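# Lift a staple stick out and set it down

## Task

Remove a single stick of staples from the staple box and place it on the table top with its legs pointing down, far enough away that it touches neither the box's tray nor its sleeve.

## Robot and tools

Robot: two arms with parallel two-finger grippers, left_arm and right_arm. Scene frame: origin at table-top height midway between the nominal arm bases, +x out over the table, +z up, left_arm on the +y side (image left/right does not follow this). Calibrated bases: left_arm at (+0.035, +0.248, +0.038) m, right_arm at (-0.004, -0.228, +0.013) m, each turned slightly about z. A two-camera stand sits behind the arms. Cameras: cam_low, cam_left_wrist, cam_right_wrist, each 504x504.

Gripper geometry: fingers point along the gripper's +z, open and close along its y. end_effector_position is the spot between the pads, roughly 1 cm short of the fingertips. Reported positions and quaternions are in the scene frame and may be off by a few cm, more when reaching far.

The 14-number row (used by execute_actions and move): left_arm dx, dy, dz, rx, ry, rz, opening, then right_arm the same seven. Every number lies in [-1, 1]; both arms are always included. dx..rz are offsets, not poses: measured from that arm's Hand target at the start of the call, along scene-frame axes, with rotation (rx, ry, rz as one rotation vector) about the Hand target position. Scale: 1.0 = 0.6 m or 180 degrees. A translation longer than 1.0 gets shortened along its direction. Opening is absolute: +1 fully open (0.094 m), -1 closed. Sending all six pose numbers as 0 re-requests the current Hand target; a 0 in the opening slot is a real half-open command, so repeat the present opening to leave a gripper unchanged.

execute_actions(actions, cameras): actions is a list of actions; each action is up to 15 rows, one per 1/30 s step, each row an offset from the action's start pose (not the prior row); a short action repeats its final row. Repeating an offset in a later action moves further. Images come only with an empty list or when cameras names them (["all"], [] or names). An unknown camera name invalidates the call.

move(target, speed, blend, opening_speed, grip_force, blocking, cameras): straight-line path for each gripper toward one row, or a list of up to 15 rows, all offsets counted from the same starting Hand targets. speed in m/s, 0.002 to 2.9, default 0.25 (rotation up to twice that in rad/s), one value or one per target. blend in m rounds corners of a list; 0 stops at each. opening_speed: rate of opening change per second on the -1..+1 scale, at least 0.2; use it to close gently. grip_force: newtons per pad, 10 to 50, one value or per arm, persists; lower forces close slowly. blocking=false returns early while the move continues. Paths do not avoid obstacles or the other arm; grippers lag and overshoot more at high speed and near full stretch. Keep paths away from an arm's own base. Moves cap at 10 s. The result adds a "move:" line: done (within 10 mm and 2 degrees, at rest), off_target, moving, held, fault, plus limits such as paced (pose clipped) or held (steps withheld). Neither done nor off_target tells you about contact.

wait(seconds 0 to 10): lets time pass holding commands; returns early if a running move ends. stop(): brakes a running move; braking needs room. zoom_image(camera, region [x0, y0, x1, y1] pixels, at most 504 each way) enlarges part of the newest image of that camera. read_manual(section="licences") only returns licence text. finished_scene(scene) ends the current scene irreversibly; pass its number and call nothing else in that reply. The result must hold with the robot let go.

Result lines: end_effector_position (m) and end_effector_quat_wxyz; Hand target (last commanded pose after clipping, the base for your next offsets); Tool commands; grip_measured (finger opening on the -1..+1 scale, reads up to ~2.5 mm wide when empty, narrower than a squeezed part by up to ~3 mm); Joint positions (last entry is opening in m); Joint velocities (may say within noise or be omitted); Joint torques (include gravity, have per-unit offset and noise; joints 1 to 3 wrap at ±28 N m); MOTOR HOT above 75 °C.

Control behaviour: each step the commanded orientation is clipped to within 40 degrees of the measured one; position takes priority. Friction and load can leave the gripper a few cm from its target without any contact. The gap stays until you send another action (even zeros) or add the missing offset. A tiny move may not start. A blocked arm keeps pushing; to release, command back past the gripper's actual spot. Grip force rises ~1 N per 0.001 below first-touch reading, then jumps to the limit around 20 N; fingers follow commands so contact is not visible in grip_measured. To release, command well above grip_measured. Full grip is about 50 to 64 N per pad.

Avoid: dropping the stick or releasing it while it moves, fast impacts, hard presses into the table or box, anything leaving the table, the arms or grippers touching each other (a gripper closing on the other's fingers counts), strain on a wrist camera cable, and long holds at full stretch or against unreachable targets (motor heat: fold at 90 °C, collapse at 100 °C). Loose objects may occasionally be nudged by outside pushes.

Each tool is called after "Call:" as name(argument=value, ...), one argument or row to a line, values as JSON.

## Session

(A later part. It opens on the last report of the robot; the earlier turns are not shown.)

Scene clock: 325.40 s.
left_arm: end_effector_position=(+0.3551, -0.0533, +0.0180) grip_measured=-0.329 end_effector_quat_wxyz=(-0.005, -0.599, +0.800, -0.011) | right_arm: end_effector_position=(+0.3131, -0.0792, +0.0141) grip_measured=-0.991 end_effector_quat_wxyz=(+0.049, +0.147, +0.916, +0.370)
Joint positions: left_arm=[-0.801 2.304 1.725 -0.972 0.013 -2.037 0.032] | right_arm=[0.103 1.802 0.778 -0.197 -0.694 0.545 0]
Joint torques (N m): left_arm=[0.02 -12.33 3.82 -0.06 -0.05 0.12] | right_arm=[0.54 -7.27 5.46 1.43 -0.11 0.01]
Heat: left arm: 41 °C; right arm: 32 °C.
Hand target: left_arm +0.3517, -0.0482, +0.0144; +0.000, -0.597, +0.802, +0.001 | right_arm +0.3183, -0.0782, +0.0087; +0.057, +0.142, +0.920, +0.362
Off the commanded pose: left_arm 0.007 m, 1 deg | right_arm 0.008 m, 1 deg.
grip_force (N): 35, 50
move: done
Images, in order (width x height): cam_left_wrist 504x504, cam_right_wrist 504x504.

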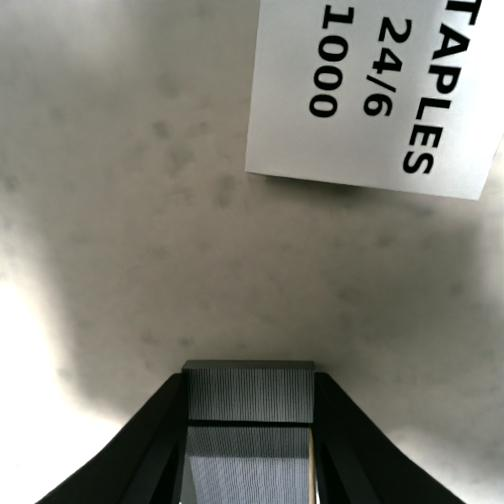

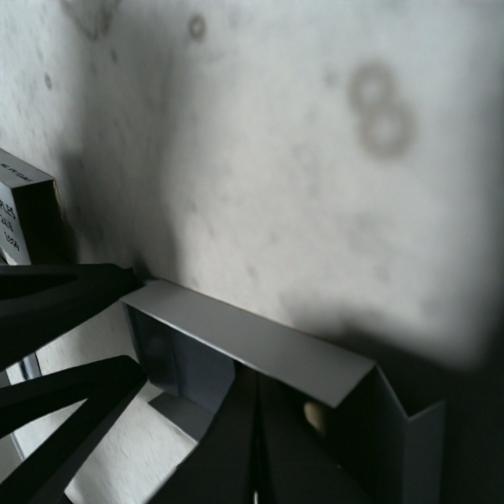

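Call:
move(
  target=[
    [0.003,0.01,0.03,0,0,0,-0.42,0,0,0,0,0,0,-1],
    [0.003,0.012,0.14,0,0,0,-0.42,0,0,0,0,0,0,-1],
  ],
  speed=0.12,
  blend=0.005,
  cameras=["cam_left_wrist","cam_right_wrist"],
)

Scene clock: 327.37 s.
left_arm: end_effector_position=(+0.3496, -0.0481, +0.0786) grip_measured=-0.330 end_effector_quat_wxyz=(-0.008, -0.595, +0.804, +0.005) | right_arm: end_effector_position=(+0.3131, -0.0784, +0.0141) grip_measured=-0.991 end_effector_quat_wxyz=(+0.050, +0.145, +0.917, +0.369)
Joint positions: left_arm=[-0.801 2.246 1.873 -1.211 0.013 -2.025 0.031] | right_arm=[0.106 1.802 0.778 -0.195 -0.693 0.545 0]
Joint torques (N m): left_arm=[0.65 -14.95 7.45 -0.46 -0.06 0.16] | right_arm=[0.54 -7.27 5.48 1.42 -0.11 -0.01]
Heat: left arm: 41 °C; right arm: 32 °C.
Hand target: left_arm +0.3535, -0.0410, +0.0984; +0.000, -0.597, +0.802, +0.001 | right_arm +0.3183, -0.0782, +0.0087; +0.057, +0.142, +0.920, +0.362
Off the commanded pose: left_arm 0.021 m, 1 deg | right_arm 0.007 m, 1 deg.
grip_force (N): 35, 50
move: off_target (left_arm)
Images, in order (width x height): cam_left_wrist 504x504, cam_right_wrist 504x504.

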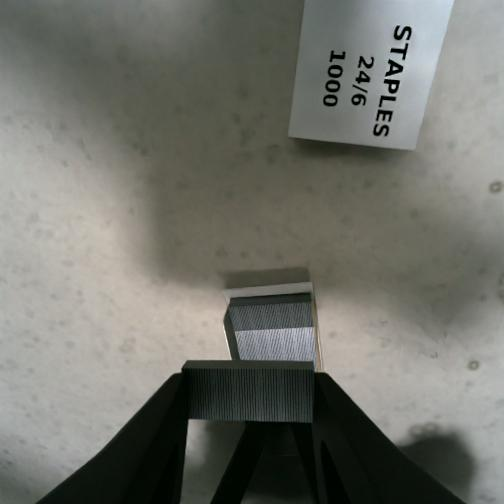

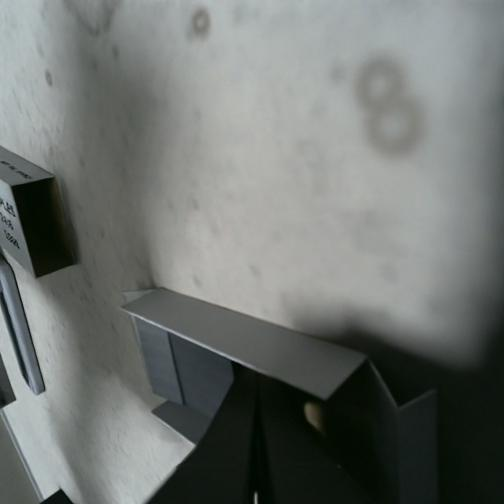

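Call:
move(
  target=[
    [0.0,0.0,0.0,0,0,0,-0.42,-0.033,-0.11,0.12,0,0,0,-1],
    [-0.17,0.055,0,0.117,-0.036,0,-0.42,-0.06,-0.2,0.16,0,0,0,-1],
    [-0.17,0.055,-0.125,0.117,-0.036,0,-0.42,-0.06,-0.2,0.16,0,0,0,-1],
  ],
  speed=0.2,
  blend=[0.01,0.01,0],
  cameras=["cam_left_wrist","cam_right_wrist"],
)

Scene clock: 331.67 s.
left_arm: end_effector_position=(+0.2514, -0.0142, +0.0217) grip_measured=-0.330 end_effector_quat_wxyz=(+0.087, -0.510, +0.850, +0.098) | right_arm: end_effector_position=(+0.2731, -0.2004, +0.0909) grip_measured=-0.991 end_effector_quat_wxyz=(+0.036, +0.156, +0.924, +0.348)
Joint positions: left_arm=[-1.03 2.131 1.416 -1.045 -0.183 -2.078 0.031] | right_arm=[-0.339 1.619 0.98 -0.994 -0.713 -0.031 0]
Joint torques (N m): left_arm=[-0.13 -11.08 3.37 -0.43 -0.28 -0.15] | right_arm=[-0.27 -8.69 7.95 0.14 -0.83 -0.16]
Heat: left arm: 41 °C; right arm: 32 °C.
Hand target: left_arm +0.2515, -0.0080, +0.0234; +0.154, -0.586, +0.787, +0.114 | right_arm +0.2823, -0.1982, +0.1047; +0.057, +0.142, +0.920, +0.362
Off the commanded pose: left_arm 0.006 m, 14 deg | right_arm 0.017 m, 3 deg.
joint sent to its limit (left arm) — joint 6 (wrist roll), lower limit. The joint targets are off in orientation, not in position.
grip_force (N): 35, 50
move: off_target (left_arm, right_arm)
Images, in order (width x height): cam_left_wrist 504x504, cam_right_wrist 504x504.

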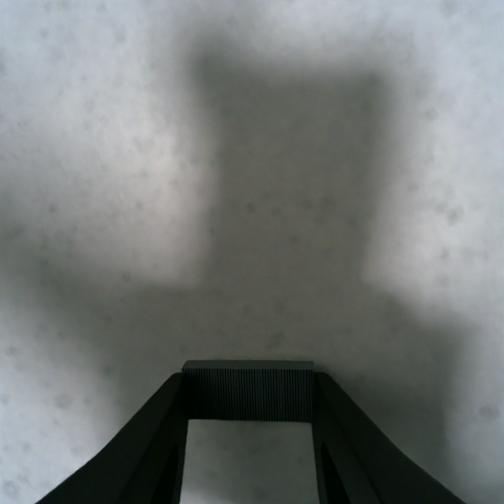

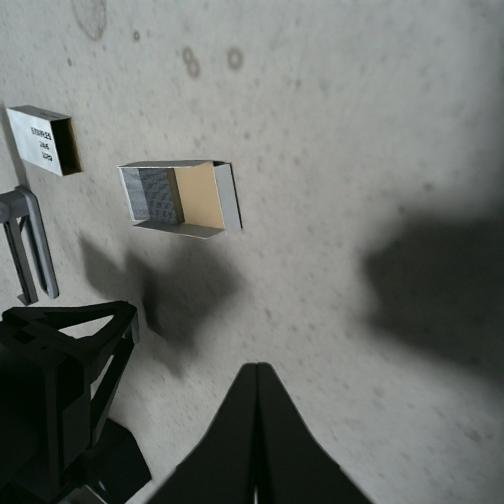

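Call:
move(
  target=[
    [0,0,0.06,0,0,-0.14,-0.42,0,0,0,0,0,0,-1],
    [0,0,0.0,0,0,-0.14,-0.42,0,0,0,0,0,0,-1],
  ],
  speed=0.2,
  cameras=["cam_left_wrist","cam_right_wrist"],
)

Call:
zoom_image(
  camera="cam_right_wrist",
  region=[60, 230, 200, 370],
)

Scene clock: 334.57 s.
left_arm: end_effector_position=(+0.2497, -0.0145, +0.0232) grip_measured=-0.330 end_effector_quat_wxyz=(+0.161, -0.407, +0.896, +0.066) | right_arm: end_effector_position=(+0.2731, -0.2004, +0.0909) grip_measured=-0.991 end_effector_quat_wxyz=(+0.036, +0.156, +0.924, +0.348)
Joint positions: left_arm=[-1.113 2.054 1.283 -0.91 -0.334 -1.934 0.031] | right_arm=[-0.339 1.619 0.98 -0.994 -0.713 -0.031 0]
Joint torques (N m): left_arm=[-0.4 -9.7 3.75 -0.28 -0.39 0.15] | right_arm=[-0.27 -8.66 7.97 0.14 -0.82 -0.17]
Heat: left arm: 41 °C; right arm: 32 °C.
Hand target: left_arm +0.2515, -0.0080, +0.0234; +0.175, -0.400, +0.896, +0.077 | right_arm +0.2823, -0.1982, +0.1047; +0.057, +0.142, +0.920, +0.362
Off the commanded pose: left_arm 0.007 m, 2 deg | right_arm 0.017 m, 3 deg.
grip_force (N): 35, 50
move: off_target (right_arm)
Images, in order (width x height): cam_left_wrist 504x504, cam_right_wrist 504x504.

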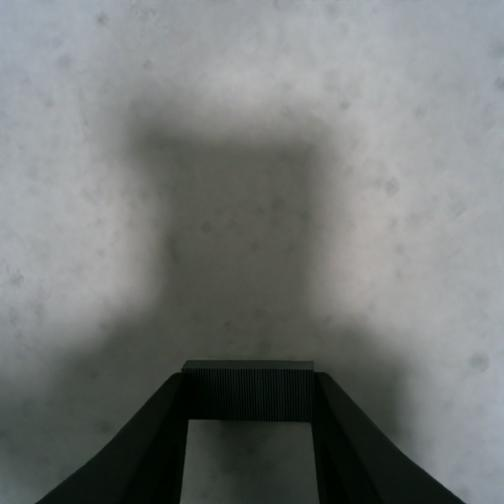

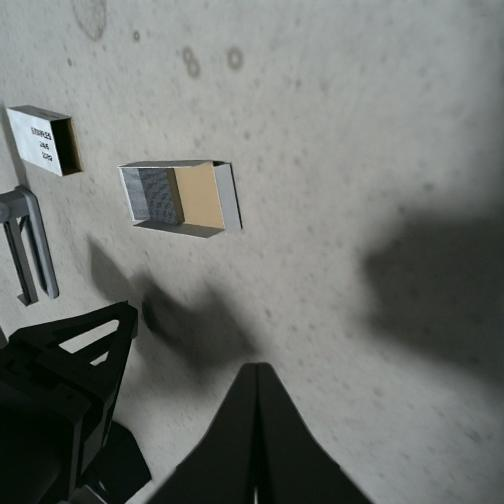

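Scaled by 3.600.

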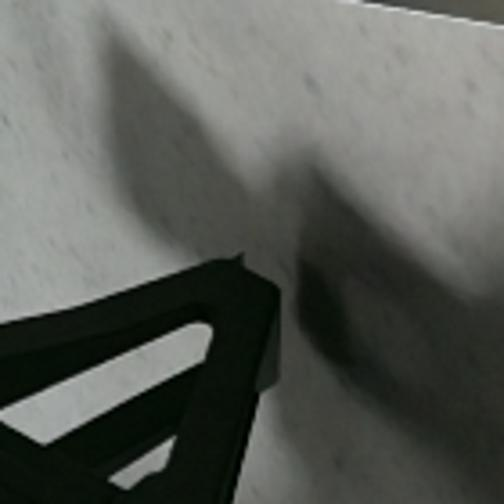

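Call:
move(
  target=[0,0,-0.016,0,0,0,-0.42,0,0,0,0,0,0,-1],
  speed=0.05,
  cameras=["cam_left_wrist","cam_right_wrist"],
)

Call:
zoom_image(
  camera="cam_right_wrist",
  region=[90, 270, 180, 360],
)

Scene clock: 336.07 s.
left_arm: end_effector_position=(+0.2501, -0.0153, +0.0149) grip_measured=-0.330 end_effector_quat_wxyz=(+0.162, -0.408, +0.896, +0.064) | right_arm: end_effector_position=(+0.2731, -0.2004, +0.0909) grip_measured=-0.991 end_effector_quat_wxyz=(+0.036, +0.156, +0.924, +0.348)
Joint positions: left_arm=[-1.113 2.069 1.269 -0.877 -0.334 -1.934 0.031] | right_arm=[-0.339 1.619 0.98 -0.994 -0.713 -0.031 0]
Joint torques (N m): left_arm=[-0.42 -9.35 3.52 -0.27 -0.39 0.16] | right_arm=[-0.23 -8.66 7.98 0.15 -0.81 -0.17]
Heat: left arm: 41 °C; right arm: 32 °C.
Hand target: left_arm +0.2515, -0.0080, +0.0138; +0.175, -0.400, +0.896, +0.077 | right_arm +0.2823, -0.1982, +0.1047; +0.057, +0.142, +0.920, +0.362
Off the commanded pose: left_arm 0.007 m, 2 deg | right_arm 0.017 m, 3 deg.
grip_force (N): 35, 50
move: off_target (right_arm)
Images, in order (width x height): cam_left_wrist 504x504, cam_right_wrist 504x504.

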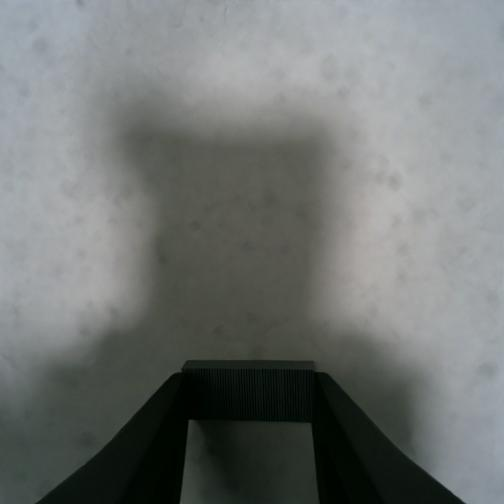

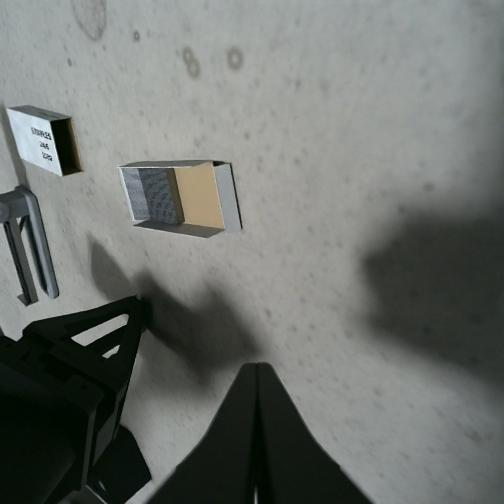

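Scaled by 5.600.

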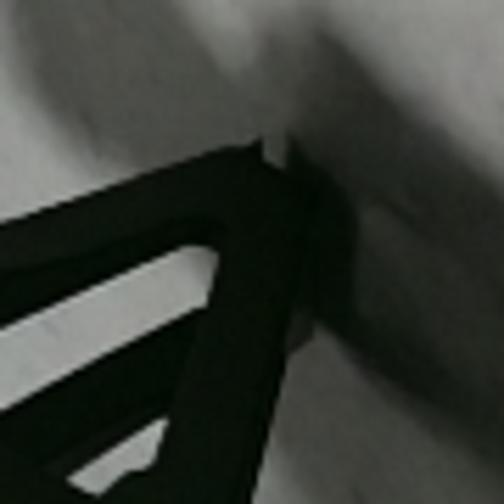

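Call:
move(
  target=[0,0,-0.009,0,0,0,-0.42,0,0,0,0,0,0,-1],
  speed=0.05,
)

Scene clock: 337.20 s.
left_arm: end_effector_position=(+0.2512, -0.0161, +0.0136) grip_measured=-0.330 end_effector_quat_wxyz=(+0.163, -0.408, +0.896, +0.062) | right_arm: end_effector_position=(+0.2731, -0.2004, +0.0909) grip_measured=-0.991 end_effector_quat_wxyz=(+0.036, +0.156, +0.924, +0.348)
Joint positions: left_arm=[-1.113 2.072 1.267 -0.867 -0.337 -1.934 0.031] | right_arm=[-0.339 1.619 0.98 -0.994 -0.713 -0.031 0]
Joint torques (N m): left_arm=[-0.42 -8.8 3.04 -0.17 -0.34 0.15] | right_arm=[-0.27 -8.68 7.97 0.15 -0.82 -0.17]
Heat: left arm: 41 °C; right arm: 32 °C.
Hand target: left_arm +0.2515, -0.0080, +0.0084; +0.175, -0.400, +0.896, +0.077 | right_arm +0.2823, -0.1982, +0.1047; +0.057, +0.142, +0.920, +0.362
Off the commanded pose: left_arm 0.010 m, 2 deg | right_arm 0.017 m, 3 deg.
grip_force (N): 35, 50
move: off_target (right_arm)

Call:
move(
  target=[
    [0,0,0.005,0,0,0,-0.1,0,0,0,0,0,0,-1],
    [0,0,0.16,0,0,0,-0.1,0,0,0,0,0,0,-1],
  ],
  speed=0.15,
  cameras=["cam_left_wrist","cam_right_wrist"],
)

Call:
zoom_image(
  camera="cam_right_wrist",
  region=[80, 150, 260, 330],
)

Call:
zoom_image(
  camera="cam_left_wrist",
  region=[160, 250, 360, 450],
)

Scene clock: 340.10 s.
left_arm: end_effector_position=(+0.2487, -0.0116, +0.0882) grip_measured=-0.102 end_effector_quat_wxyz=(+0.162, -0.404, +0.897, +0.077) | right_arm: end_effector_position=(+0.2731, -0.2004, +0.0909) grip_measured=-0.991 end_effector_quat_wxyz=(+0.036, +0.156, +0.924, +0.348)
Joint positions: left_arm=[-1.113 1.963 1.427 -1.166 -0.337 -1.931 0.042] | right_arm=[-0.339 1.619 0.98 -0.994 -0.713 -0.031 0]
Joint torques (N m): left_arm=[-0.4 -11.69 6.93 -0.71 -0.35 0.12] | right_arm=[-0.25 -8.66 7.95 0.15 -0.81 -0.16]
Heat: left arm: 40 °C; right arm: 32 °C.
Hand target: left_arm +0.2515, -0.0080, +0.1044; +0.175, -0.400, +0.896, +0.077 | right_arm +0.2823, -0.1982, +0.1047; +0.057, +0.142, +0.920, +0.362
Off the commanded pose: left_arm 0.017 m, 2 deg | right_arm 0.017 m, 3 deg.
grip_force (N): 35, 50
move: off_target (left_arm, right_arm)
Images, in order (width x height): cam_left_wrist 504x504, cam_right_wrist 504x504.

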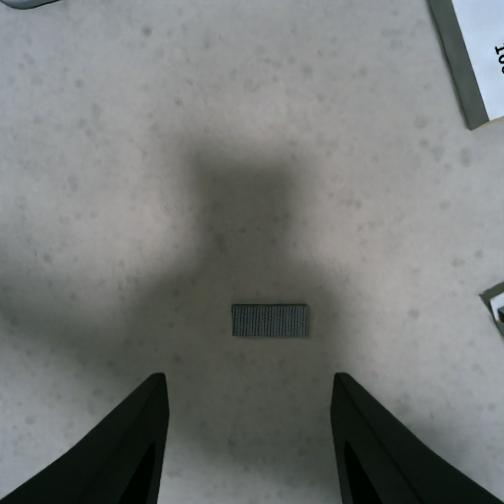

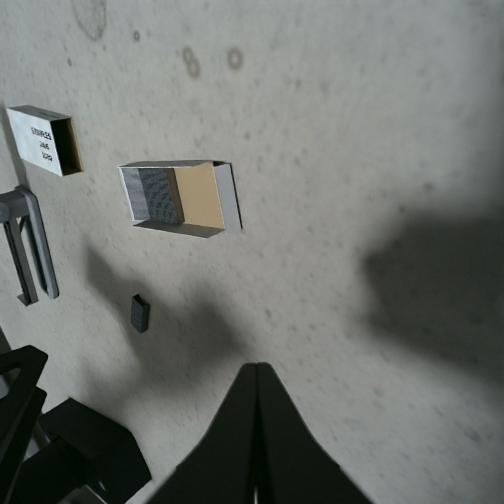

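Scaled by 2.800.

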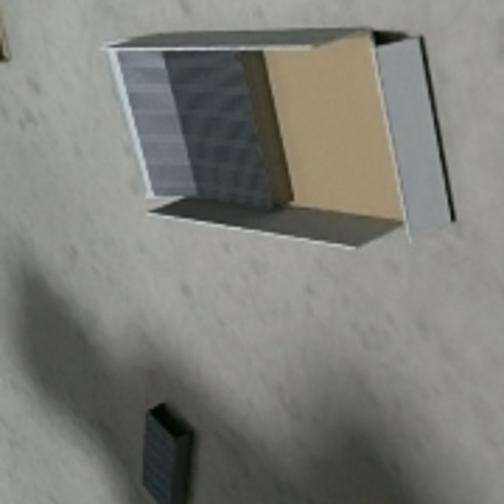

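Scaled by 2.520.

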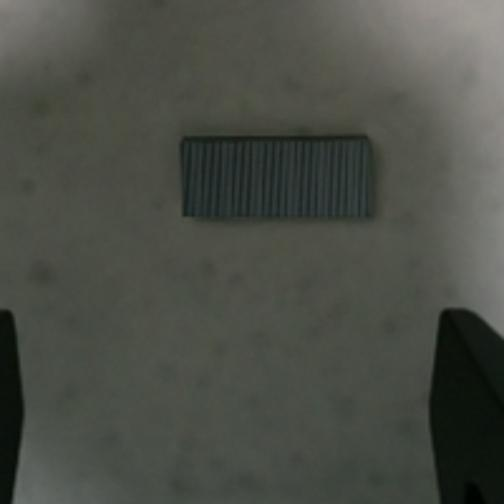

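Call:
finished_scene(
  scene=2,
)

The scene is finished: the task was done.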